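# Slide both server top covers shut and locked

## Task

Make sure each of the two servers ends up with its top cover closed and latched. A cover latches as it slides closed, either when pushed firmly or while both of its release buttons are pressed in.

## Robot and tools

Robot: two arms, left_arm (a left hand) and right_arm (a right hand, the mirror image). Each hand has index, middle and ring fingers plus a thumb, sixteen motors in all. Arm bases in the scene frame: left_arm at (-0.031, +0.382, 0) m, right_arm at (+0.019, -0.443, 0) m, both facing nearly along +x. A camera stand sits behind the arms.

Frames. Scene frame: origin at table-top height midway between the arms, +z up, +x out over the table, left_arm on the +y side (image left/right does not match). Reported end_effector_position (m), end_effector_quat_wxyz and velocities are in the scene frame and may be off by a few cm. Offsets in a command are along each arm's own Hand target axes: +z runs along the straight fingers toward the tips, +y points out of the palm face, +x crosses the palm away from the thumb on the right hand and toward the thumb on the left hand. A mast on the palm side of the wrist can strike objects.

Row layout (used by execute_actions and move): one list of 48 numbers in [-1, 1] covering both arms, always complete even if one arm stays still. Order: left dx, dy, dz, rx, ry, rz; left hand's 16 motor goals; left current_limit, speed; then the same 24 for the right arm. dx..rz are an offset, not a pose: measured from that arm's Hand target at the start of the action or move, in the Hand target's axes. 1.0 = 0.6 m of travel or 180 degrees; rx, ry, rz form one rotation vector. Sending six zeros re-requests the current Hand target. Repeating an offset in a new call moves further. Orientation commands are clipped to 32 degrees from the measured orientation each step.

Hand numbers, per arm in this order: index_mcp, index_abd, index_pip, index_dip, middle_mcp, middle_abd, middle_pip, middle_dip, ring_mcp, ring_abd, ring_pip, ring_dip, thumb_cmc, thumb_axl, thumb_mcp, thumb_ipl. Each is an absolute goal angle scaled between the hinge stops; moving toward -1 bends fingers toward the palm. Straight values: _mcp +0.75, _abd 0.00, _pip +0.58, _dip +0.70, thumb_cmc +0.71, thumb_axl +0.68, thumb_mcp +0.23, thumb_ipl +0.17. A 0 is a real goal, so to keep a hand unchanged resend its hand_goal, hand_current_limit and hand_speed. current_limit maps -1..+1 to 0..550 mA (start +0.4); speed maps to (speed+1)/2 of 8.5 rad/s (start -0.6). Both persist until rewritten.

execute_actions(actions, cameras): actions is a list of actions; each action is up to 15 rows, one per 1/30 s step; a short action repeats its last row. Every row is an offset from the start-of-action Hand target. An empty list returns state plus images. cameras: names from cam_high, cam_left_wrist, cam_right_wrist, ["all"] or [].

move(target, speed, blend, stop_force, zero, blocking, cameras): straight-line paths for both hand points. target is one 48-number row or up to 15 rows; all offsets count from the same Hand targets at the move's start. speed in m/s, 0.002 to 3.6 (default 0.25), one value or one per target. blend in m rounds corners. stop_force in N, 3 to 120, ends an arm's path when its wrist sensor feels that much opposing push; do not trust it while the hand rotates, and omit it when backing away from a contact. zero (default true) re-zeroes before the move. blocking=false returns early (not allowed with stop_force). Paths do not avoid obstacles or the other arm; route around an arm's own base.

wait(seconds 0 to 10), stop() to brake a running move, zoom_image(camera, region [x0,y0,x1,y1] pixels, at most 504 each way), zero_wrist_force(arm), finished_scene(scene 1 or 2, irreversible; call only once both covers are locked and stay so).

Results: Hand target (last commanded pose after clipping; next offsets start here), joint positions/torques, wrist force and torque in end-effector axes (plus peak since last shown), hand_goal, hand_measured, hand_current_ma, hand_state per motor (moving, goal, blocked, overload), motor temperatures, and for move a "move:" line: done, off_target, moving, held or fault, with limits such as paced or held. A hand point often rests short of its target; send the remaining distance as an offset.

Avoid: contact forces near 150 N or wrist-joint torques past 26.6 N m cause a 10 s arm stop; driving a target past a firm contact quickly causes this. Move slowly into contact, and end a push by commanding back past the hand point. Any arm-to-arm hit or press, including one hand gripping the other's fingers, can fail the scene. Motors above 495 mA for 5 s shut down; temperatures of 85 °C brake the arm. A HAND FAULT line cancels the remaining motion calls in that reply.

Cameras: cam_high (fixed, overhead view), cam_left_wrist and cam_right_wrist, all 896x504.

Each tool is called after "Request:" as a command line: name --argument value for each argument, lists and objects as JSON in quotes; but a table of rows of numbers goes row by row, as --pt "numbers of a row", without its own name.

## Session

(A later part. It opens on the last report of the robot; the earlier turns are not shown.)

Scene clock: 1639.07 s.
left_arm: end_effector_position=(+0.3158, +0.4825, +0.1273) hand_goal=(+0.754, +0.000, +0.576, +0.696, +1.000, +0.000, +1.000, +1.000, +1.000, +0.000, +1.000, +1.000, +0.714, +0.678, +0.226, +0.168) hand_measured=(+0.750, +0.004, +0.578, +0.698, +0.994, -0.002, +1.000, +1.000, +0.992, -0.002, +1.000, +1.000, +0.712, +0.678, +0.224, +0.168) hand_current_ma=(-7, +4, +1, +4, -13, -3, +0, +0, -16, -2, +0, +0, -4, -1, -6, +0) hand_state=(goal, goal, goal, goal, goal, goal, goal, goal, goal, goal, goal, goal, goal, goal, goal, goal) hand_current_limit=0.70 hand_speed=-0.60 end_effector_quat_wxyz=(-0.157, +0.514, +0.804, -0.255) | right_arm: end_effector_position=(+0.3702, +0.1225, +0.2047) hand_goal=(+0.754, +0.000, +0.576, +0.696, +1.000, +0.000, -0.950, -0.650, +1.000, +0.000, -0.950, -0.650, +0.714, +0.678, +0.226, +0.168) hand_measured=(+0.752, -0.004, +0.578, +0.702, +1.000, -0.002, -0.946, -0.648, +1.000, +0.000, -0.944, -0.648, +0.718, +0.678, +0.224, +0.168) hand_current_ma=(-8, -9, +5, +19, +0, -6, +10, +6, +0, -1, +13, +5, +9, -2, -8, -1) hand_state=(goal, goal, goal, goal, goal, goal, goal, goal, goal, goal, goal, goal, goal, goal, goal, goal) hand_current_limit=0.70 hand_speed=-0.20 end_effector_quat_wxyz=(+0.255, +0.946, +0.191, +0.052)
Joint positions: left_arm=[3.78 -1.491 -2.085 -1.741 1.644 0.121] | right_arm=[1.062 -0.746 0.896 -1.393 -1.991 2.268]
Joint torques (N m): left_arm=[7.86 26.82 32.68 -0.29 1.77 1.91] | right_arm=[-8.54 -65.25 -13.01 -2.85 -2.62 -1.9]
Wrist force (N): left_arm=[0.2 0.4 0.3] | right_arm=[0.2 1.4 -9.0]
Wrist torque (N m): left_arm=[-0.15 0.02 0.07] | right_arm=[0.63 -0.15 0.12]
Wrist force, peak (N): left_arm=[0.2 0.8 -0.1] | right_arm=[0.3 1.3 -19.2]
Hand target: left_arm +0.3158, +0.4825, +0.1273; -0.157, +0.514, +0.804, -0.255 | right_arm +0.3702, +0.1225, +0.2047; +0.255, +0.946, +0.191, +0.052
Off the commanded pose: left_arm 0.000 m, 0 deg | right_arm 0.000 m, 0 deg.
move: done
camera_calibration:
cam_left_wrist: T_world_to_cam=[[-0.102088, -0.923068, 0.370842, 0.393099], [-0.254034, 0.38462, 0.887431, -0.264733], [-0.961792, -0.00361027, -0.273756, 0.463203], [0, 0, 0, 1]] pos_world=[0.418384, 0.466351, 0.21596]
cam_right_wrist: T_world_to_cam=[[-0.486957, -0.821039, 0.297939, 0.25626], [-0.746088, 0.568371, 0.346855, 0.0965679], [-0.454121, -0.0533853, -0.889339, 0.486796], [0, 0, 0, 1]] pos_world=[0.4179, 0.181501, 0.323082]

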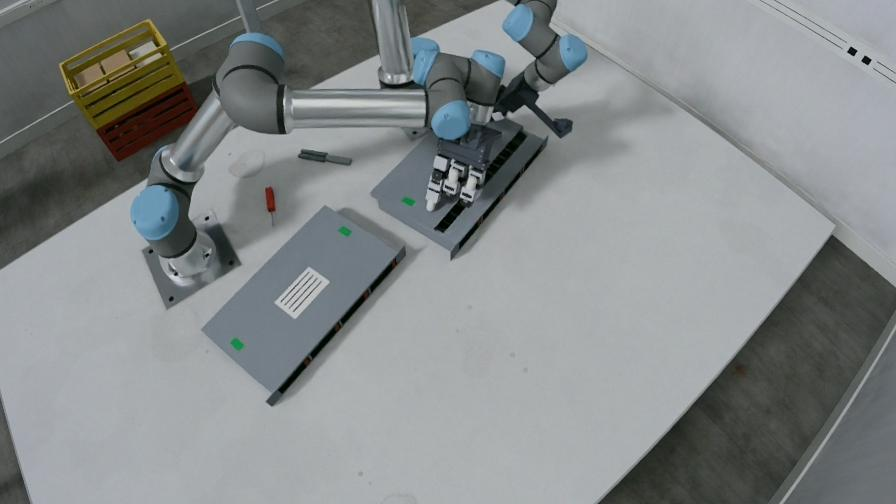

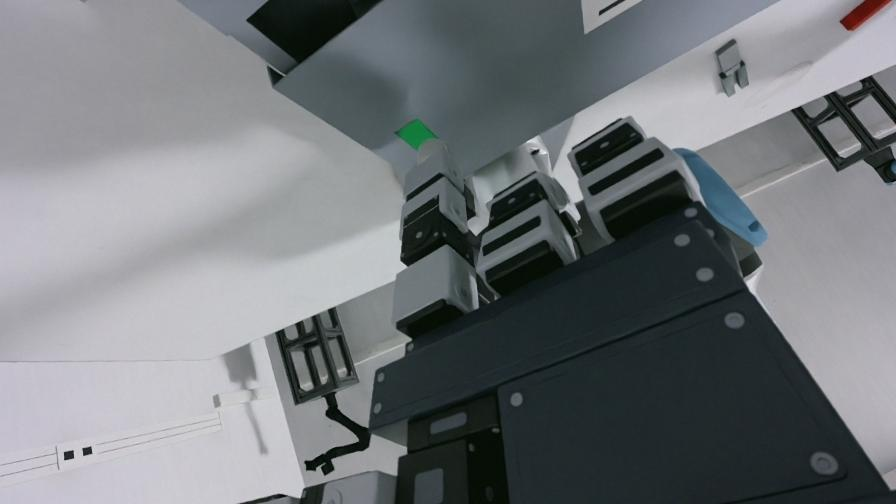

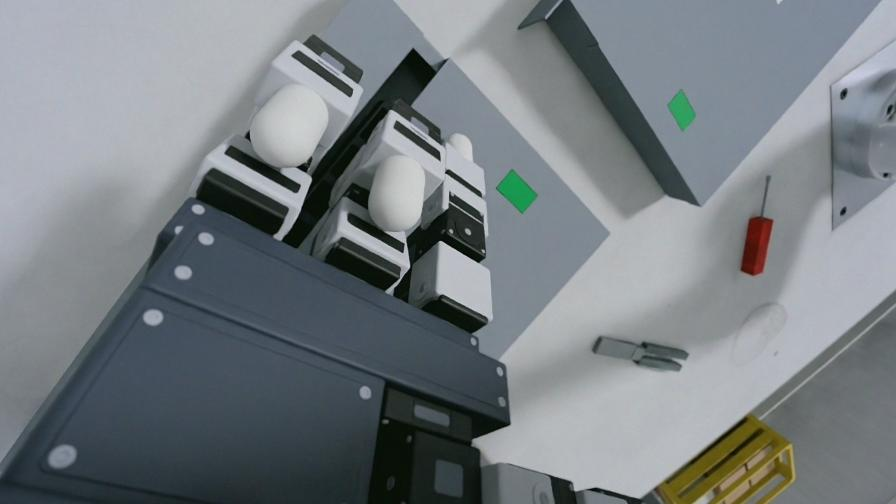

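Request:
move --pt "0 0 0 0 0 0 0.754 0 0.576 0.696 1 0 1 1 1 0 1 1 0.714 0.678 0.226 0.168 0.7 -0.6 0 -0.001 0.0017 0 0 0 0.754 0 0.576 0.696 1 0 -0.95 -0.65 1 0 -0.95 -0.65 0.714 0.678 0.226 0.168 0.7 -0.2" --pt "0 0 0 0 0 0 0.754 0 0.576 0.696 1 0 1 1 1 0 1 1 0.714 0.678 0.226 0.168 0.7 -0.6 -0.001 0.0075 0.0067 0 0 0 0.754 0 0.576 0.696 1 0 -0.95 -0.65 1 0 -0.95 -0.65 0.714 0.678 0.226 0.168 0.7 -0.2" --speed 0.01 --stop_force 40 --cameras '["cam_right_wrist","cam_high","cam_left_wrist"]'

Request:
zoom_image --camera "cam_right_wrist" --region '[380, 0, 560, 180]'

Request:
zoom_image --camera "cam_left_wrist" --region '[200, 0, 380, 140]'

Scene clock: 1659.03 s.
left_arm: end_effector_position=(+0.3158, +0.4825, +0.1273) hand_goal=(+0.754, +0.000, +0.576, +0.696, +1.000, +0.000, +1.000, +1.000, +1.000, +0.000, +1.000, +1.000, +0.714, +0.678, +0.226, +0.168) hand_measured=(+0.750, +0.004, +0.578, +0.698, +0.994, -0.002, +1.000, +1.000, +0.992, -0.002, +1.000, +1.000, +0.712, +0.678, +0.224, +0.168) hand_current_ma=(-7, +4, +1, +4, -13, -3, +0, +0, -16, -2, +0, +0, -4, -1, -6, +0) hand_state=(goal, goal, goal, goal, goal, goal, goal, goal, goal, goal, goal, goal, goal, goal, goal, goal) hand_current_limit=0.70 hand_speed=-0.60 end_effector_quat_wxyz=(-0.157, +0.514, +0.804, -0.255) | right_arm: end_effector_position=(+0.3720, +0.1168, +0.2035) hand_goal=(+0.754, +0.000, +0.576, +0.696, +1.000, +0.000, -0.950, -0.650, +1.000, +0.000, -0.950, -0.650, +0.714, +0.678, +0.226, +0.168) hand_measured=(+0.744, -0.004, +0.572, +0.698, +1.000, -0.002, -0.946, -0.648, +1.000, +0.000, -0.944, -0.648, +0.718, +0.678, +0.224, +0.168) hand_current_ma=(-35, -11, -11, +5, +0, -6, +10, +6, +0, -1, +13, +5, +9, -2, -8, -1) hand_state=(goal, goal, goal, goal, goal, goal, goal, goal, goal, goal, goal, goal, goal, goal, goal, goal) hand_current_limit=0.70 hand_speed=-0.20 end_effector_quat_wxyz=(+0.255, +0.946, +0.191, +0.052)
Joint positions: left_arm=[3.78 -1.491 -2.085 -1.741 1.644 0.121] | right_arm=[1.056 -0.76 0.924 -1.409 -1.993 2.263]
Joint torques (N m): left_arm=[6.85 26.31 32.58 0.08 2 2.05] | right_arm=[-7.72 -63.8 -12.04 -2.68 -2.61 -1.86]
Wrist force (N): left_arm=[0.2 0.2 -0.1] | right_arm=[0.1 1.8 -11.1]
Wrist torque (N m): left_arm=[-0.13 0.03 0.07] | right_arm=[0.78 -0.19 0.11]
Wrist force, peak (N): left_arm=[0.3 0.7 0.1] | right_arm=[0.1 1.7 -21.0]
Hand target: left_arm +0.3158, +0.4825, +0.1273; -0.157, +0.514, +0.804, -0.255 | right_arm +0.3720, +0.1168, +0.2035; +0.255, +0.946, +0.191, +0.052
Off the commanded pose: left_arm 0.000 m, 0 deg | right_arm 0.000 m, 0 deg.
move: done
camera_calibration:
cam_left_wrist: T_world_to_cam=[[-0.102088, -0.923068, 0.370842, 0.393099], [-0.254034, 0.38462, 0.887431, -0.264733], [-0.961792, -0.00361027, -0.273756, 0.463203], [0, 0, 0, 1]] pos_world=[0.418384, 0.466351, 0.21596]
cam_right_wrist: T_world_to_cam=[[-0.486957, -0.821039, 0.297939, 0.252848], [-0.746088, 0.568371, 0.346855, 0.101435], [-0.454121, -0.0533853, -0.889339, 0.486202], [0, 0, 0, 1]] pos_world=[0.4196, 0.175901, 0.321882]

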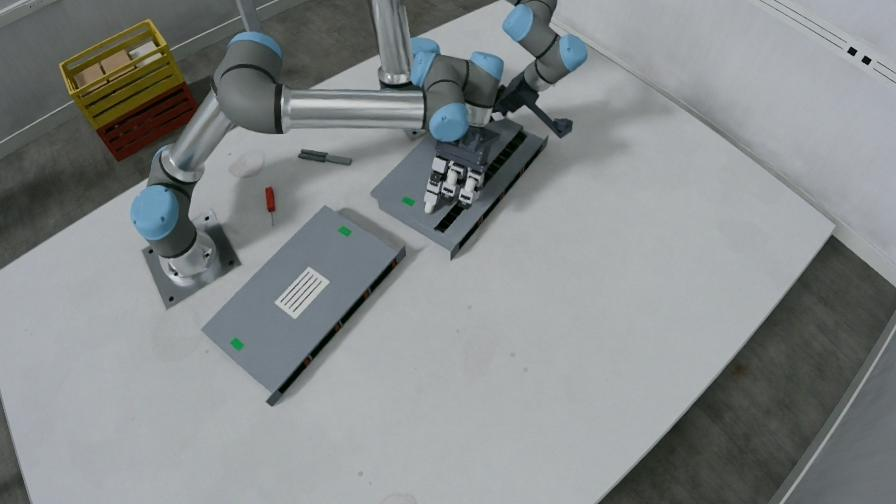

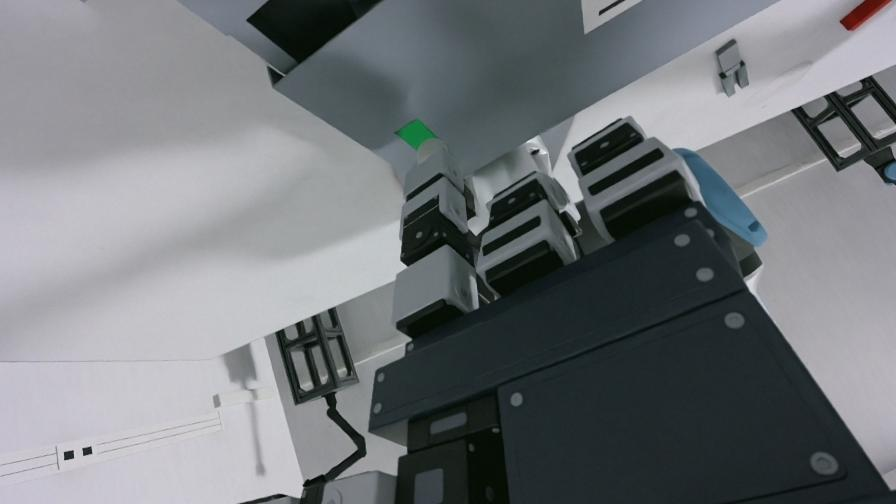

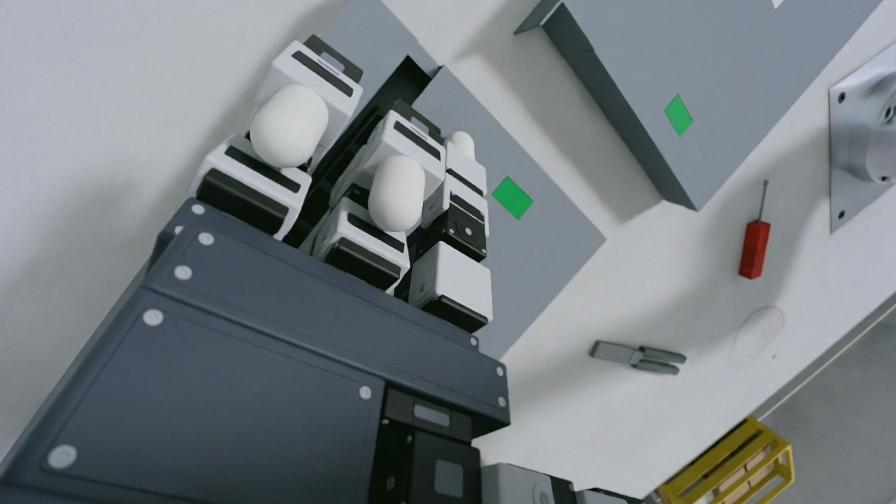

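Scaled by 2.800 from the camera's 896x504 image, which has a finer 1280x720 frame.

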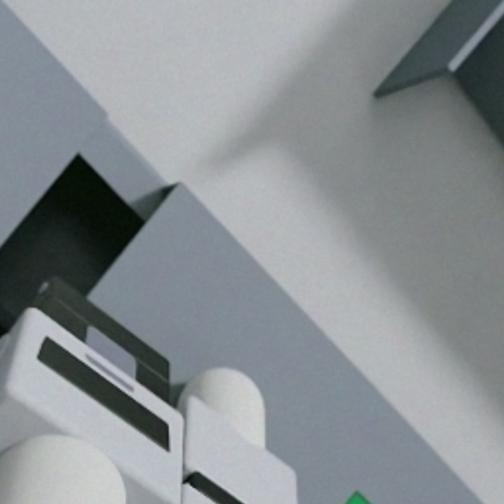

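Scaled by 2.800 from the camera's 896x504 image, which has a finer 1280x720 frame.

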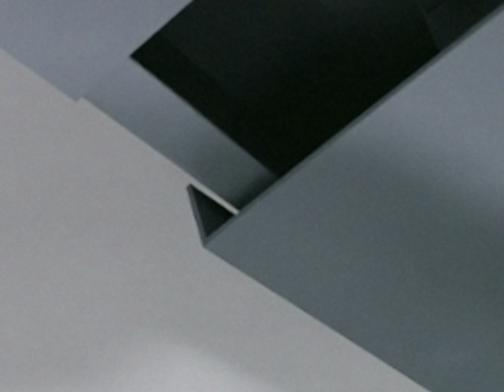

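Request:
move --pt "0 0 0 0 0 0 0.754 0 0.576 0.696 1 0 1 1 1 0 1 1 0.714 0.678 0.226 0.168 0.7 -0.6 0 0.01 -0.0173 0 0 0 0.754 0 0.576 0.696 1 0 -0.95 -0.65 1 0 -0.95 -0.65 0.714 0.678 0.226 0.168 0.7 -0.2" --pt "0 0 0 0 0 0 0.754 0 0.576 0.696 1 0 1 1 1 0 1 1 0.714 0.678 0.226 0.168 0.7 -0.6 -0.1128 -0.0015 -0.0189 0 0 0 0.754 0 0.576 0.696 1 0 -0.95 -0.65 1 0 -0.95 -0.65 0.714 0.678 0.226 0.168 0.7 -0.2" --speed 0.08 --blend '[0.005,0]' --cameras '["cam_right_wrist","cam_high"]'

Request:
zoom_image --camera "cam_right_wrist" --region '[380, 30, 560, 180]'

Request:
zoom_image --camera "cam_high" --region '[365, 180, 465, 260]'

Scene clock: 1679.00 s.
left_arm: end_effector_position=(+0.3158, +0.4825, +0.1273) hand_goal=(+0.754, +0.000, +0.576, +0.696, +1.000, +0.000, +1.000, +1.000, +1.000, +0.000, +1.000, +1.000, +0.714, +0.678, +0.226, +0.168) hand_measured=(+0.750, +0.004, +0.578, +0.698, +0.994, -0.002, +1.000, +1.000, +0.992, -0.002, +1.000, +1.000, +0.712, +0.678, +0.224, +0.168) hand_current_ma=(-7, +4, +1, +4, -13, -3, +0, +0, -16, -2, +0, +0, -4, -1, -6, +0) hand_state=(goal, goal, goal, goal, goal, goal, goal, goal, goal, goal, goal, goal, goal, goal, goal, goal) hand_current_limit=0.70 hand_speed=-0.60 end_effector_quat_wxyz=(-0.157, +0.514, +0.804, -0.255) | right_arm: end_effector_position=(+0.3371, +0.1061, +0.2140) hand_goal=(+0.754, +0.000, +0.576, +0.696, +1.000, +0.000, -0.950, -0.650, +1.000, +0.000, -0.950, -0.650, +0.714, +0.678, +0.226, +0.168) hand_measured=(+0.756, -0.002, +0.574, +0.698, +1.000, -0.002, -0.946, -0.648, +1.000, +0.000, -0.944, -0.648, +0.718, +0.678, +0.224, +0.168) hand_current_ma=(+4, -5, -4, +5, +0, -5, +10, +6, +0, -1, +13, +5, +9, -2, -8, -1) hand_state=(goal, goal, goal, goal, goal, goal, goal, goal, goal, goal, goal, goal, goal, goal, goal, goal) hand_current_limit=0.70 hand_speed=-0.20 end_effector_quat_wxyz=(+0.256, +0.946, +0.191, +0.052)
Joint positions: left_arm=[3.78 -1.491 -2.085 -1.741 1.644 0.121] | right_arm=[1.088 -0.828 1.015 -1.418 -1.983 2.296]
Joint torques (N m): left_arm=[6.65 26.76 33.19 -0.01 2.14 2.06] | right_arm=[-6.05 -49.27 -34.27 0.52 -2.66 -1.96]
Wrist force (N): left_arm=[-0.1 0.4 0.2] | right_arm=[-0.1 0.8 0.3]
Wrist torque (N m): left_arm=[-0.13 0.05 0.05] | right_arm=[-0.06 -0.01 0.11]
Wrist force, peak (N): left_arm=[0.2 0.7 -0.1] | right_arm=[0.1 1.8 -11.4]
Hand target: left_arm +0.3158, +0.4825, +0.1273; -0.157, +0.514, +0.804, -0.255 | right_arm +0.3371, +0.1061, +0.2140; +0.256, +0.946, +0.191, +0.052 (not the last commanded pose)
Off the commanded pose: left_arm 0.000 m, 0 deg | right_arm 0.031 m, 0 deg.
move: held (right_arm; a check stopped the path); path passed 1 of 2 targets; limits=held
pose unreachable (right arm): on one or more control steps of this call, first in action 0 (counted from 0), this arm could not follow its commanded pose, so it was not sent that pose on those steps. It may still have moved: this result reports where it is.
cause: moving toward the commanded pose would bring two parts of the arm too close to each other (joints 4 (wrist 1) to 6 (wrist 3) lie between them).
camera_calibration:
cam_right_wrist: T_world_to_cam=[[-0.487203, -0.820704, 0.298461, 0.223723], [-0.745733, 0.568836, 0.346854, 0.0776831], [-0.454439, -0.0535845, -0.889165, 0.479211], [0, 0, 0, 1]] pos_world=[0.384701, 0.1651, 0.33238]
Images, in order (width x height): cam_high 896x504, cam_right_wrist 896x504.

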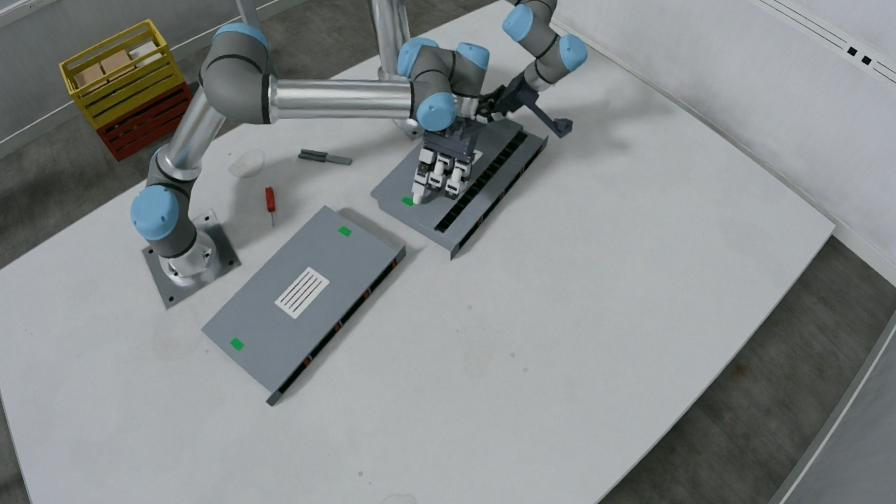

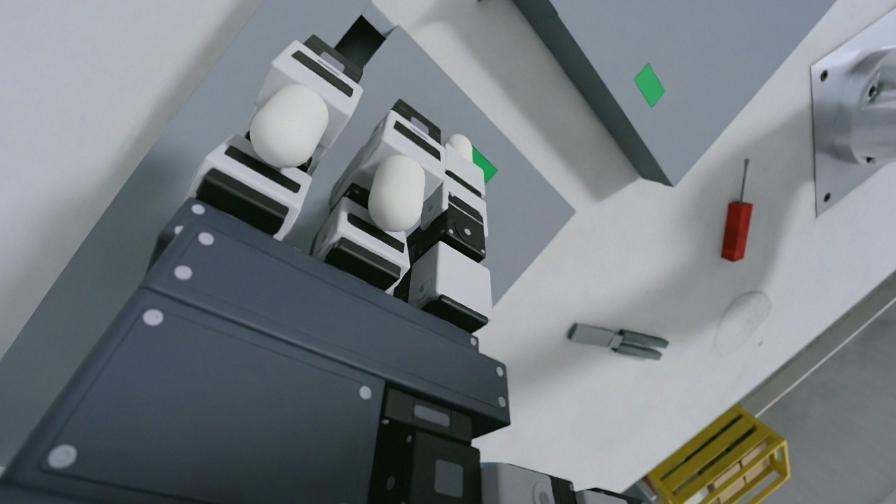

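Scaled by 2.800 from the camera's 896x504 image, which has a finer 1280x720 frame.

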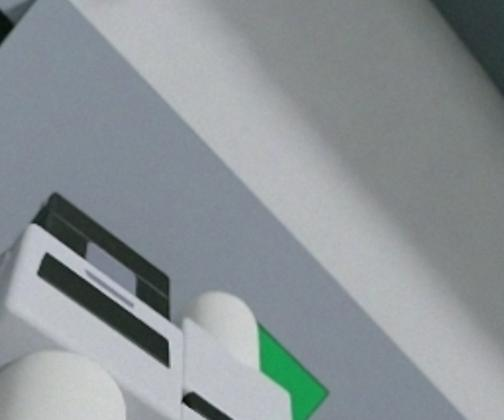

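Scaled by 5.040 from the camera's 896x504 image, which has a finer 1280x720 frame.

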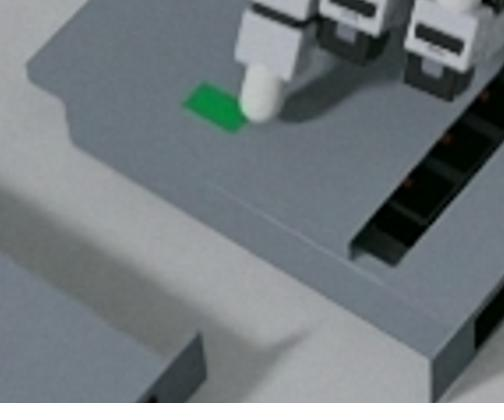

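Request:
move --target '[0,0,0,0,0,0,0.754,0,0.576,0.696,1,0,1,1,1,0,1,1,0.714,0.678,0.226,0.168,0.7,-0.6,0.0011,-0.0344,-0.0035,0,0,-0.15,0.754,0,0.576,0.696,1,0,-0.95,-0.65,1,0,-0.95,-0.65,0.714,0.678,0.226,0.168,0.7,-0.2]' --speed 0.1 --cameras '["cam_right_wrist","cam_high"]'

Request:
zoom_image --camera "cam_right_wrist" --region '[380, 30, 560, 180]'

Scene clock: 1701.57 s.
left_arm: end_effector_position=(+0.3158, +0.4825, +0.1273) hand_goal=(+0.754, +0.000, +0.576, +0.696, +1.000, +0.000, +1.000, +1.000, +1.000, +0.000, +1.000, +1.000, +0.714, +0.678, +0.226, +0.168) hand_measured=(+0.750, +0.004, +0.578, +0.698, +0.994, -0.002, +1.000, +1.000, +0.992, -0.002, +1.000, +1.000, +0.712, +0.678, +0.224, +0.168) hand_current_ma=(-7, +4, +1, +4, -13, -3, +0, +0, -16, -2, +0, +0, -4, -1, -6, +0) hand_state=(goal, goal, goal, goal, goal, goal, goal, goal, goal, goal, goal, goal, goal, goal, goal, goal) hand_current_limit=0.70 hand_speed=-0.60 end_effector_quat_wxyz=(-0.157, +0.514, +0.804, -0.255) | right_arm: end_effector_position=(+0.3304, +0.1237, +0.2054) hand_goal=(+0.754, +0.000, +0.576, +0.696, +1.000, +0.000, -0.950, -0.650, +1.000, +0.000, -0.950, -0.650, +0.714, +0.678, +0.226, +0.168) hand_measured=(+0.756, -0.002, +0.574, +0.698, +1.000, -0.002, -0.946, -0.648, +1.000, +0.000, -0.944, -0.648, +0.718, +0.678, +0.224, +0.168) hand_current_ma=(+4, -5, -4, +5, +0, -5, +10, +6, +0, -1, +13, +5, +9, -2, -8, -1) hand_state=(goal, goal, goal, goal, goal, goal, goal, goal, goal, goal, goal, goal, goal, goal, goal, goal) hand_current_limit=0.70 hand_speed=-0.20 end_effector_quat_wxyz=(+0.261, +0.876, +0.406, -0.009)
Joint positions: left_arm=[3.78 -1.491 -2.085 -1.741 1.644 0.121] | right_arm=[1.141 -0.854 1.078 -1.434 -1.964 1.879]
Joint torques (N m): left_arm=[7.36 26.01 31.22 0.06 1.96 2.15] | right_arm=[6.32 -67.75 -17.02 -3.1 1.12 -1.8]
Wrist force (N): left_arm=[0.4 0.4 0.2] | right_arm=[-0.3 0.7 0.0]
Wrist torque (N m): left_arm=[-0.14 -0.02 0.09] | right_arm=[-0.02 -0.01 0.04]
Wrist force, peak (N): left_arm=[0.5 0.6 0.2] | right_arm=[-0.3 1.0 0.1]
Hand target: left_arm +0.3158, +0.4825, +0.1273; -0.157, +0.514, +0.804, -0.255 | right_arm +0.3304, +0.1237, +0.2054; +0.261, +0.876, +0.406, -0.009
Off the commanded pose: left_arm 0.000 m, 0 deg | right_arm 0.000 m, 0 deg.
move: done
camera_calibration:
cam_right_wrist: T_world_to_cam=[[-0.0490114, -0.897224, 0.438847, 0.0734522], [-0.829665, 0.281205, 0.482266, 0.101207], [-0.556106, -0.340459, -0.758177, 0.511757], [0, 0, 0, 1]] pos_world=[0.372159, 0.211676, 0.306959]
Images, in order (width x height): cam_high 896x504, cam_right_wrist 896x504.

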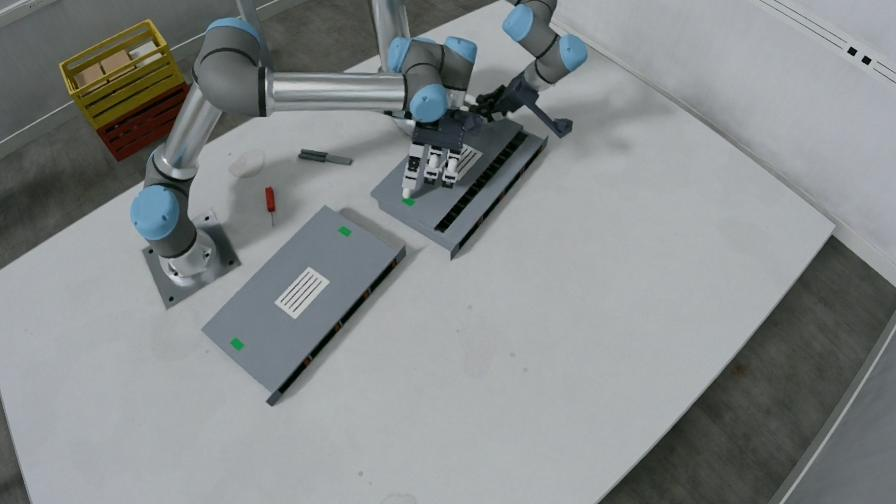

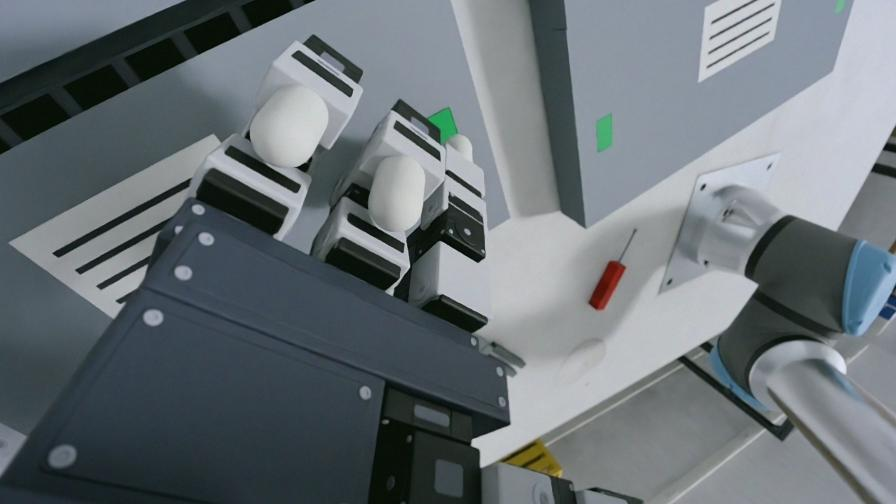

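Scaled by 2.800 from the camera's 896x504 image, which has a finer 1280x720 frame.

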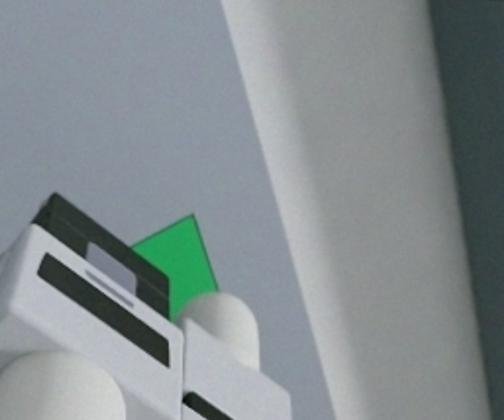

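Request:
move --pt "0 0 0 0 0 0 0.754 0 0.576 0.696 1 0 1 1 1 0 1 1 0.714 0.678 0.226 0.168 0.7 -0.6 0.012 0.0047 0.011 0 0 0 0.754 0 0.576 0.696 1 0 -0.95 -0.65 1 0 -0.95 -0.65 0.714 0.678 0.226 0.168 0.7 -0.2" --pt "0 0 0 0 0 0 0.754 0 0.576 0.696 1 0 1 1 1 0 1 1 0.714 0.678 0.226 0.168 0.7 -0.6 0.0157 -0.0028 0.0253 0 0 0 0.754 0 0.576 0.696 1 0 -0.95 -0.65 1 0 -0.95 -0.65 0.714 0.678 0.226 0.168 0.7 -0.2" --speed '[0.04, 0.01]' --stop_force 15 --cameras '["cam_right_wrist"]'

Request:
zoom_image --camera "cam_right_wrist" --region '[380, 30, 560, 180]'

Scene clock: 1731.10 s.
left_arm: end_effector_position=(+0.3158, +0.4825, +0.1273) hand_goal=(+0.754, +0.000, +0.576, +0.696, +1.000, +0.000, +1.000, +1.000, +1.000, +0.000, +1.000, +1.000, +0.714, +0.678, +0.226, +0.168) hand_measured=(+0.750, +0.004, +0.578, +0.698, +0.994, -0.002, +1.000, +1.000, +0.992, -0.002, +1.000, +1.000, +0.712, +0.678, +0.224, +0.168) hand_current_ma=(-7, +4, +1, +4, -13, -3, +0, +0, -16, -2, +0, +0, -4, -1, -6, +0) hand_state=(goal, goal, goal, goal, goal, goal, goal, goal, goal, goal, goal, goal, goal, goal, goal, goal) hand_current_limit=0.70 hand_speed=-0.60 end_effector_quat_wxyz=(-0.157, +0.514, +0.804, -0.255) | right_arm: end_effector_position=(+0.3385, +0.1243, +0.1895) hand_goal=(+0.754, +0.000, +0.576, +0.696, +1.000, +0.000, -0.950, -0.650, +1.000, +0.000, -0.950, -0.650, +0.714, +0.678, +0.226, +0.168) hand_measured=(+0.750, +0.000, +0.576, +0.702, +1.000, -0.002, -0.946, -0.648, +1.000, +0.000, -0.944, -0.648, +0.718, +0.678, +0.224, +0.168) hand_current_ma=(-8, +1, +0, +13, +0, -5, +10, +6, +0, -1, +13, +5, +9, -2, -8, -1) hand_state=(goal, goal, goal, goal, goal, goal, goal, goal, goal, goal, goal, goal, goal, goal, goal, goal) hand_current_limit=0.70 hand_speed=-0.20 end_effector_quat_wxyz=(+0.261, +0.876, +0.406, -0.009)
Joint positions: left_arm=[3.78 -1.491 -2.085 -1.741 1.644 0.121] | right_arm=[1.132 -0.836 1.09 -1.467 -1.968 1.87]
Joint torques (N m): left_arm=[8.17 26.28 32.64 -0.12 1.74 2.07] | right_arm=[-3.06 -42.77 -20.13 0.58 -2.03 -0.95]
Wrist force (N): left_arm=[0.1 0.4 0.2] | right_arm=[-0.8 1.6 -16.6]
Wrist torque (N m): left_arm=[-0.14 0.03 0.07] | right_arm=[1.25 -0.46 -0.02]
Wrist force, peak (N): left_arm=[0.3 0.6 0.2] | right_arm=[-0.9 1.8 -16.9]
Hand target: left_arm +0.3158, +0.4825, +0.1273; -0.157, +0.514, +0.804, -0.255 | right_arm +0.3385, +0.1243, +0.1896; +0.261, +0.876, +0.406, -0.009
Off the commanded pose: left_arm 0.000 m, 0 deg | right_arm 0.000 m, 0 deg.
move: contact (right_arm); path passed 1 of 2 targets
camera_calibration:
cam_right_wrist: T_world_to_cam=[[-0.0487345, -0.897197, 0.438933, 0.0812251], [-0.829633, 0.281068, 0.4824, 0.115321], [-0.556178, -0.340644, -0.758042, 0.504381], [0, 0, 0, 1]] pos_world=[0.380158, 0.212276, 0.291059]
Images, in order (width x height): cam_right_wrist 896x504.

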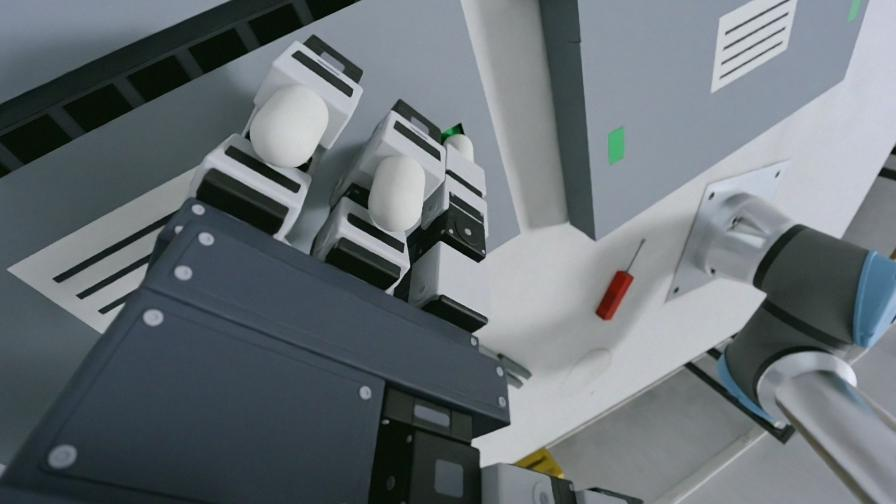

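Scaled by 2.800 from the camera's 896x504 image, which has a finer 1280x720 frame.

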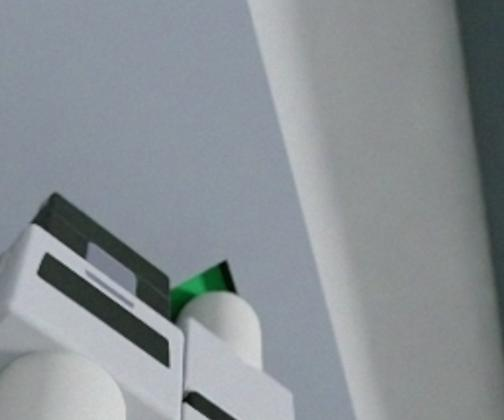

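Request:
move --target '[0,0,0,0,0,0,0.754,0,0.576,0.696,1,0,1,1,1,0,1,1,0.714,0.678,0.226,0.168,0.7,-0.6,-0.0047,0.0067,0.0055,0,0,0,0.754,0,0.576,0.696,1,0,-0.95,-0.65,1,0,-0.95,-0.65,0.714,0.678,0.226,0.168,0.7,-0.2]' --speed 0.01 --stop_force 40 --cameras '["cam_right_wrist","cam_high","cam_left_wrist"]'

Request:
zoom_image --camera "cam_right_wrist" --region '[380, 0, 560, 180]'

Request:
zoom_image --camera "cam_left_wrist" --region '[200, 0, 380, 140]'

Request:
zoom_image --camera "cam_high" --region '[365, 180, 465, 260]'

Scene clock: 1746.13 s.
left_arm: end_effector_position=(+0.3158, +0.4825, +0.1273) hand_goal=(+0.754, +0.000, +0.576, +0.696, +1.000, +0.000, +1.000, +1.000, +1.000, +0.000, +1.000, +1.000, +0.714, +0.678, +0.226, +0.168) hand_measured=(+0.750, +0.004, +0.578, +0.698, +0.994, -0.002, +1.000, +1.000, +0.992, -0.002, +1.000, +1.000, +0.712, +0.678, +0.224, +0.168) hand_current_ma=(-7, +4, +1, +4, -13, -3, +0, +0, -16, -2, +0, +0, -4, -1, -6, +0) hand_state=(goal, goal, goal, goal, goal, goal, goal, goal, goal, goal, goal, goal, goal, goal, goal, goal) hand_current_limit=0.70 hand_speed=-0.60 end_effector_quat_wxyz=(-0.157, +0.514, +0.804, -0.255) | right_arm: end_effector_position=(+0.3402, +0.1186, +0.1892) hand_goal=(+0.754, +0.000, +0.576, +0.696, +1.000, +0.000, -0.950, -0.650, +1.000, +0.000, -0.950, -0.650, +0.714, +0.678, +0.226, +0.168) hand_measured=(+0.752, -0.024, +0.602, +0.724, +1.000, -0.002, -0.946, -0.648, +1.000, +0.000, -0.944, -0.648, +0.718, +0.678, +0.224, +0.168) hand_current_ma=(-3, -68, +88, +95, +0, -5, +10, +6, +0, -1, +13, +5, +9, -2, -8, -1) hand_state=(goal, blocked, blocked, blocked, goal, goal, goal, goal, goal, goal, goal, goal, goal, goal, goal, goal) hand_current_limit=0.70 hand_speed=-0.20 end_effector_quat_wxyz=(+0.261, +0.876, +0.406, -0.009)
Joint positions: left_arm=[3.78 -1.491 -2.085 -1.741 1.644 0.121] | right_arm=[1.127 -0.849 1.113 -1.48 -1.97 1.864]
Joint torques (N m): left_arm=[6.99 25.78 31.89 0.17 1.94 2.14] | right_arm=[-17.33 -28 9.42 -0.63 -2.46 -1.75]
Wrist force (N): left_arm=[0.2 0.4 0.0] | right_arm=[-1.3 3.5 -59.5]
Wrist torque (N m): left_arm=[-0.13 0.03 0.07] | right_arm=[4.65 -1.23 -0.08]
Wrist force, peak (N): left_arm=[0.4 0.8 -0.2] | right_arm=[-1.5 3.5 -59.6]
Hand target: left_arm +0.3158, +0.4825, +0.1273; -0.157, +0.514, +0.804, -0.255 | right_arm +0.3402, +0.1186, +0.1892; +0.261, +0.876, +0.406, -0.009
Off the commanded pose: left_arm 0.000 m, 0 deg | right_arm 0.000 m, 0 deg.
move: done
camera_calibration:
cam_left_wrist: T_world_to_cam=[[-0.102088, -0.923068, 0.370842, 0.393099], [-0.254034, 0.38462, 0.887431, -0.264733], [-0.961792, -0.00361027, -0.273756, 0.463203], [0, 0, 0, 1]] pos_world=[0.418384, 0.466351, 0.21596]
cam_right_wrist: T_world_to_cam=[[-0.0488127, -0.897244, 0.438829, 0.0763951], [-0.82969, 0.281034, 0.482322, 0.11853], [-0.556086, -0.340548, -0.758153, 0.503135], [0, 0, 0, 1]] pos_world=[0.381858, 0.206576, 0.290759]

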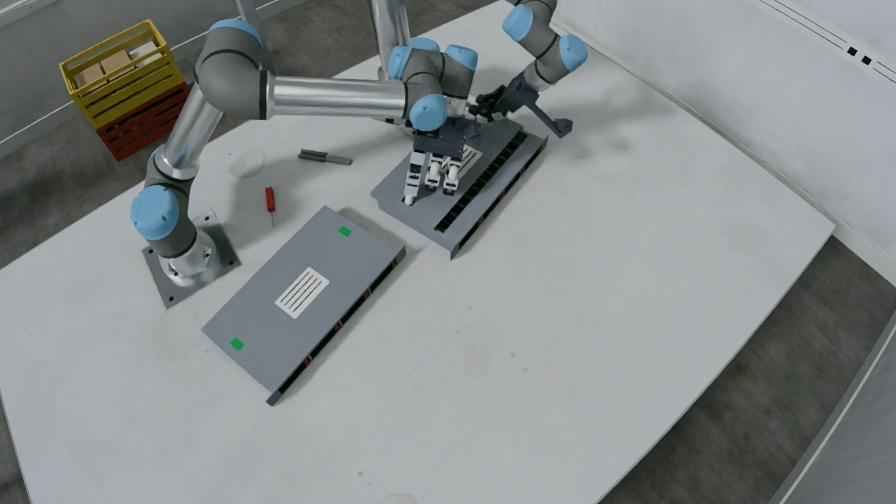

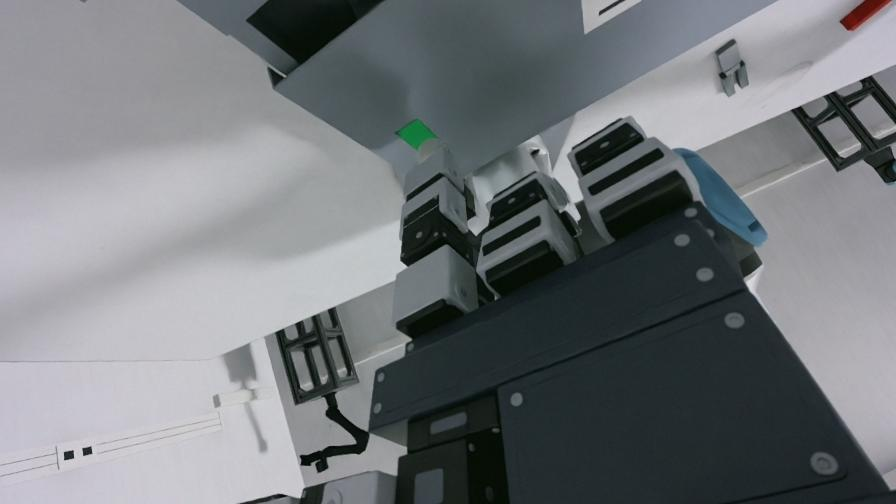

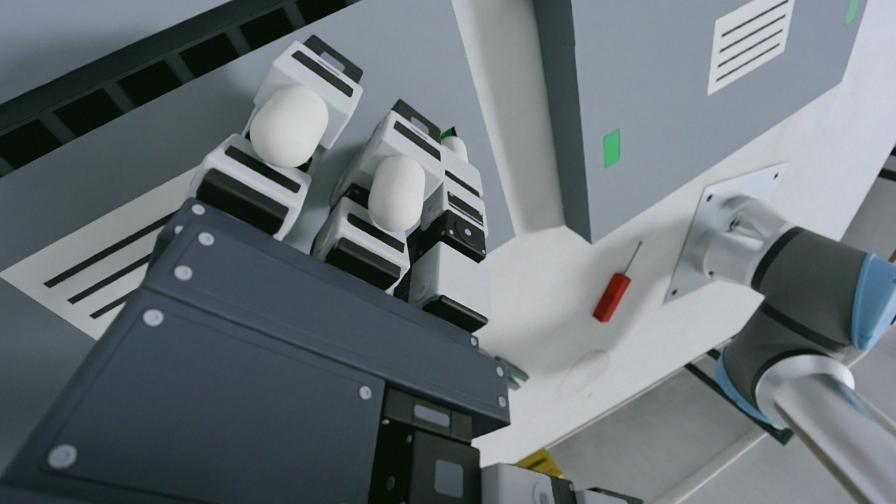

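Scaled by 2.800 from the camera's 896x504 image, which has a finer 1280x720 frame.

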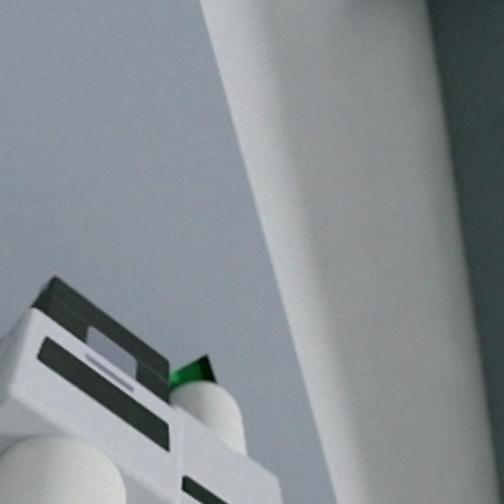

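Scaled by 2.800 from the camera's 896x504 image, which has a finer 1280x720 frame.

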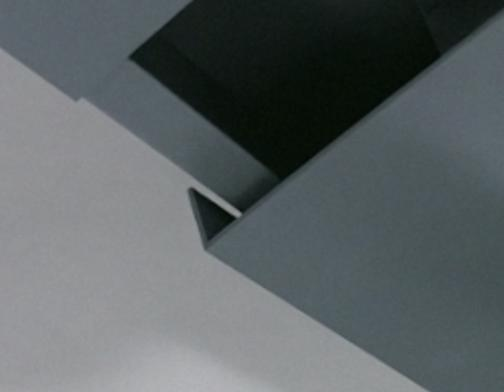

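Scaled by 5.040 from the camera's 896x504 image, which has a finer 1280x720 frame.

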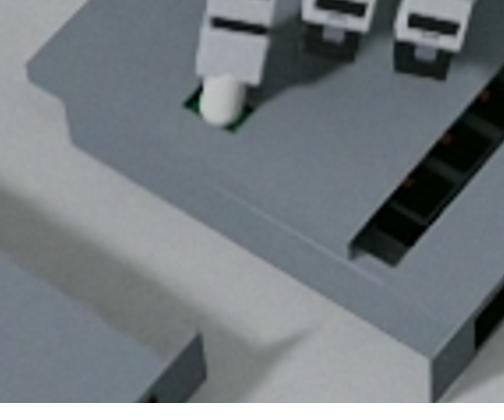

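Request:
move --pt "0 0 0 0 0 0 0.754 0 0.576 0.696 1 0 1 1 1 0 1 1 0.714 0.678 0.226 0.168 0.7 -0.6 -0.0113 0.0224 -0.0431 0 0 0 0.754 0 0.576 0.696 1 0 -0.95 -0.65 1 0 -0.95 -0.65 0.714 0.678 0.226 0.168 0.7 -0.2" --pt "0 0 0 0 0 0 0.754 0 0.576 0.696 1 0 1 1 1 0 1 1 0.714 0.678 0.226 0.168 0.7 -0.6 0.1372 -0.0098 0.03 0.1895 -0.0061 -0.3319 0.754 0 0.576 0.696 1 0 -0.95 -0.65 1 0 -0.95 -0.65 0.714 0.678 0.226 0.168 0.7 -0.2" --speed 0.12 --blend '[0.005,0]' --cameras '["cam_right_wrist","cam_high"]'

Request:
zoom_image --camera "cam_right_wrist" --region '[380, 30, 560, 180]'

Request:
zoom_image --camera "cam_high" --region '[365, 110, 565, 270]'

Scene clock: 1799.43 s.
left_arm: end_effector_position=(+0.3158, +0.4825, +0.1273) hand_goal=(+0.754, +0.000, +0.576, +0.696, +1.000, +0.000, +1.000, +1.000, +1.000, +0.000, +1.000, +1.000, +0.714, +0.678, +0.226, +0.168) hand_measured=(+0.750, +0.004, +0.578, +0.698, +0.994, -0.002, +1.000, +1.000, +0.992, -0.002, +1.000, +1.000, +0.712, +0.678, +0.224, +0.168) hand_current_ma=(-7, +4, +1, +4, -13, -3, +0, +0, -16, -2, +0, +0, -4, -1, -6, +0) hand_state=(goal, goal, goal, goal, goal, goal, goal, goal, goal, goal, goal, goal, goal, goal, goal, goal) hand_current_limit=0.70 hand_speed=-0.60 end_effector_quat_wxyz=(-0.157, +0.514, +0.804, -0.255) | right_arm: end_effector_position=(+0.3946, +0.1716, +0.1522) hand_goal=(+0.754, +0.000, +0.576, +0.696, +1.000, +0.000, -0.950, -0.650, +1.000, +0.000, -0.950, -0.650, +0.714, +0.678, +0.226, +0.168) hand_measured=(+0.752, -0.004, +0.578, +0.698, +0.998, -0.002, -0.946, -0.648, +0.998, +0.000, -0.944, -0.648, +0.712, +0.678, +0.224, +0.168) hand_current_ma=(-7, -11, +3, +6, -3, -5, +10, +6, -4, -1, +13, +5, -3, -2, -8, -1) hand_state=(goal, goal, goal, goal, goal, goal, goal, goal, goal, goal, goal, goal, goal, goal, goal, goal) hand_current_limit=0.70 hand_speed=-0.20 end_effector_quat_wxyz=(-0.031, +0.596, +0.760, -0.257)
Joint positions: left_arm=[3.78 -1.491 -2.085 -1.741 1.644 0.121] | right_arm=[0.95 -0.763 0.827 -1.114 -1.507 0.656]
Joint torques (N m): left_arm=[7.55 25.98 31.58 0.28 1.91 2.11] | right_arm=[-5.66 -49.77 -35.17 0.74 1.76 -1.83]
Wrist force (N): left_arm=[0.0 0.4 0.1] | right_arm=[-0.1 -0.8 1.0]
Wrist torque (N m): left_arm=[-0.13 0.05 0.05] | right_arm=[-0.13 -0.03 -0.01]
Wrist force, peak (N): left_arm=[0.5 0.7 -0.1] | right_arm=[-1.2 3.7 -59.6]
Hand target: left_arm +0.3158, +0.4825, +0.1273; -0.157, +0.514, +0.804, -0.255 | right_arm +0.3946, +0.1716, +0.1522; -0.031, +0.596, +0.760, -0.257
Off the commanded pose: left_arm 0.000 m, 0 deg | right_arm 0.000 m, 0 deg.
move: done
camera_calibration:
cam_right_wrist: T_world_to_cam=[[0.781251, -0.6163, -0.0990992, -0.151046], [-0.0848981, -0.262191, 0.961274, -0.107017], [-0.618416, -0.742583, -0.25716, 0.540697], [0, 0, 0, 1]] pos_world=[0.443296, 0.280364, 0.22695]
Images, in order (width x height): cam_high 896x504, cam_right_wrist 896x504.

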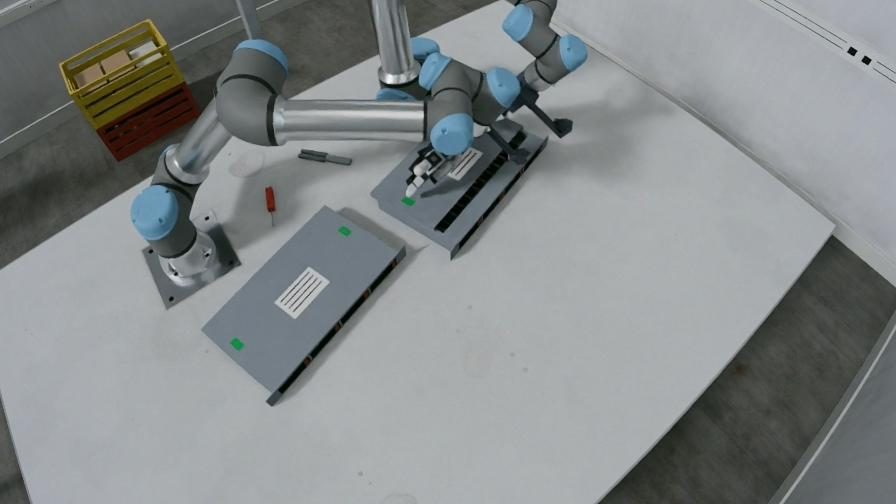

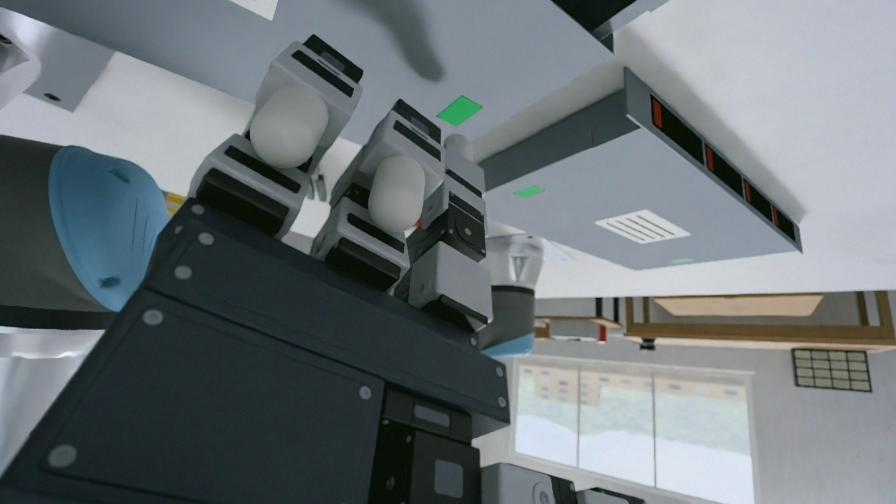

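Scaled by 2.800 from the camera's 896x504 image, which has a finer 1280x720 frame.

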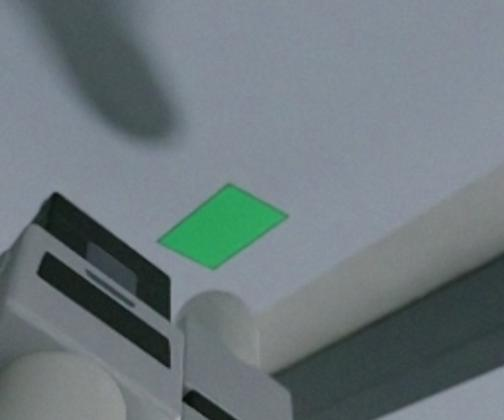

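Scaled by 2.520 from the camera's 896x504 image, which has a finer 1280x720 frame.

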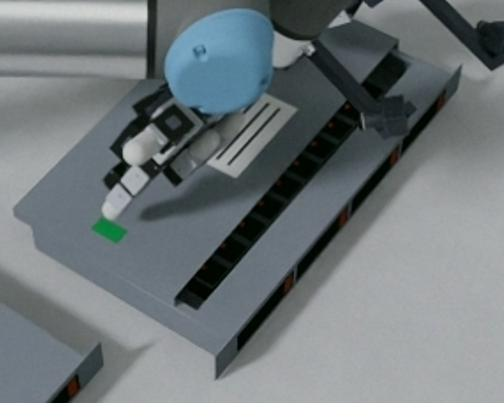

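Request:
move --pt "0 0 0 0 0 0 0.754 0 0.576 0.696 1 0 1 1 1 0 1 1 0.714 0.678 0.226 0.168 0.7 -0.6 0.0053 0.0072 0.0328 0 0 0 0.754 0 0.576 0.696 1 0 -0.95 -0.65 1 0 -0.95 -0.65 0.714 0.678 0.226 0.168 0.7 -0.2" --pt "0 0 0 0 0 0 0.754 0 0.576 0.696 1 0 1 1 1 0 1 1 0.714 0.678 0.226 0.168 0.7 -0.6 0.0097 0.0143 0.0472 0 0 0 0.754 0 0.576 0.696 1 0 -0.95 -0.65 1 0 -0.95 -0.65 0.714 0.678 0.226 0.168 0.7 -0.2" --speed '[0.04, 0.01]' --stop_force 15 --cameras '["cam_right_wrist"]'

Request:
zoom_image --camera "cam_right_wrist" --region '[380, 30, 560, 180]'

Scene clock: 1825.53 s.
left_arm: end_effector_position=(+0.3158, +0.4825, +0.1273) hand_goal=(+0.754, +0.000, +0.576, +0.696, +1.000, +0.000, +1.000, +1.000, +1.000, +0.000, +1.000, +1.000, +0.714, +0.678, +0.226, +0.168) hand_measured=(+0.750, +0.004, +0.578, +0.698, +0.994, -0.002, +1.000, +1.000, +0.992, -0.002, +1.000, +1.000, +0.712, +0.678, +0.224, +0.168) hand_current_ma=(-7, +4, +1, +4, -13, -3, +0, +0, -16, -2, +0, +0, -4, -1, -6, +0) hand_state=(goal, goal, goal, goal, goal, goal, goal, goal, goal, goal, goal, goal, goal, goal, goal, goal) hand_current_limit=0.70 hand_speed=-0.60 end_effector_quat_wxyz=(-0.157, +0.514, +0.804, -0.255) | right_arm: end_effector_position=(+0.3905, +0.1683, +0.1225) hand_goal=(+0.754, +0.000, +0.576, +0.696, +1.000, +0.000, -0.950, -0.650, +1.000, +0.000, -0.950, -0.650, +0.714, +0.678, +0.226, +0.168) hand_measured=(+0.752, +0.002, +0.578, +0.698, +0.998, -0.002, -0.946, -0.648, +0.998, +0.000, -0.944, -0.648, +0.712, +0.678, +0.224, +0.168) hand_current_ma=(-7, +4, +3, +6, -3, -5, +10, +6, -4, -1, +13, +5, -3, -2, -8, -1) hand_state=(goal, goal, goal, goal, goal, goal, goal, goal, goal, goal, goal, goal, goal, goal, goal, goal) hand_current_limit=0.70 hand_speed=-0.20 end_effector_quat_wxyz=(-0.031, +0.596, +0.760, -0.257)
Joint positions: left_arm=[3.78 -1.491 -2.085 -1.741 1.644 0.121] | right_arm=[0.952 -0.768 0.912 -1.195 -1.506 0.657]
Joint torques (N m): left_arm=[8.04 25.64 31.03 0.39 1.85 2.19] | right_arm=[5.4 -49.1 -16.75 -2.74 1.81 1.97]
Wrist force (N): left_arm=[0.1 0.4 0.0] | right_arm=[-0.1 -0.7 1.2]
Wrist torque (N m): left_arm=[-0.12 0.03 0.06] | right_arm=[-0.12 -0.03 -0.09]
Wrist force, peak (N): left_arm=[0.3 0.8 0.0] | right_arm=[-0.3 -1.8 -3.8]
Hand target: left_arm +0.3158, +0.4825, +0.1273; -0.157, +0.514, +0.804, -0.255 | right_arm +0.3905, +0.1683, +0.1225; -0.031, +0.596, +0.760, -0.257
Off the commanded pose: left_arm 0.000 m, 0 deg | right_arm 0.000 m, 0 deg.
move: done
camera_calibration:
cam_right_wrist: T_world_to_cam=[[0.781345, -0.616163, -0.0992161, -0.152964], [-0.0847065, -0.262204, 0.961288, -0.0796595], [-0.618325, -0.742693, -0.257064, 0.528081], [0, 0, 0, 1]] pos_world=[0.439295, 0.277064, 0.19715]
Images, in order (width x height): cam_right_wrist 896x504.

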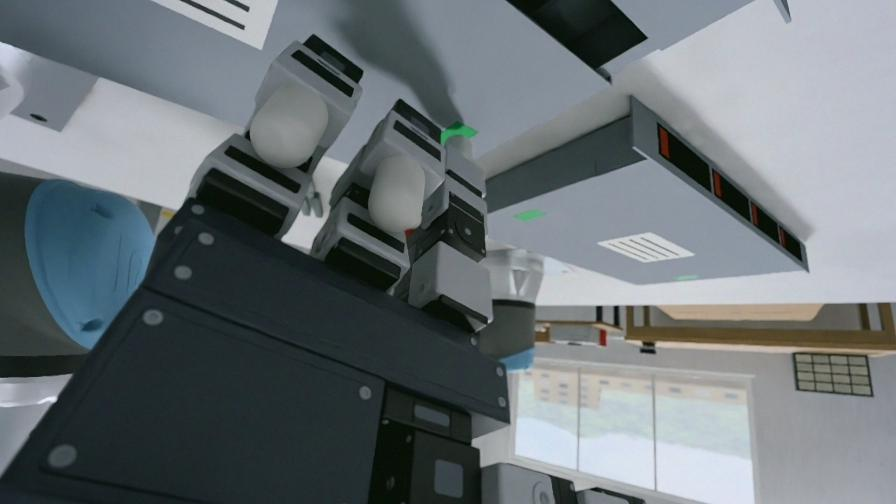

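Scaled by 2.800 from the camera's 896x504 image, which has a finer 1280x720 frame.

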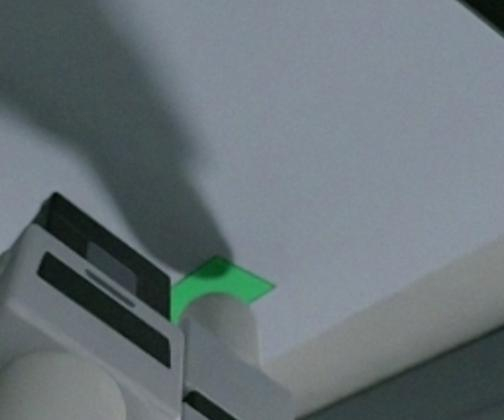

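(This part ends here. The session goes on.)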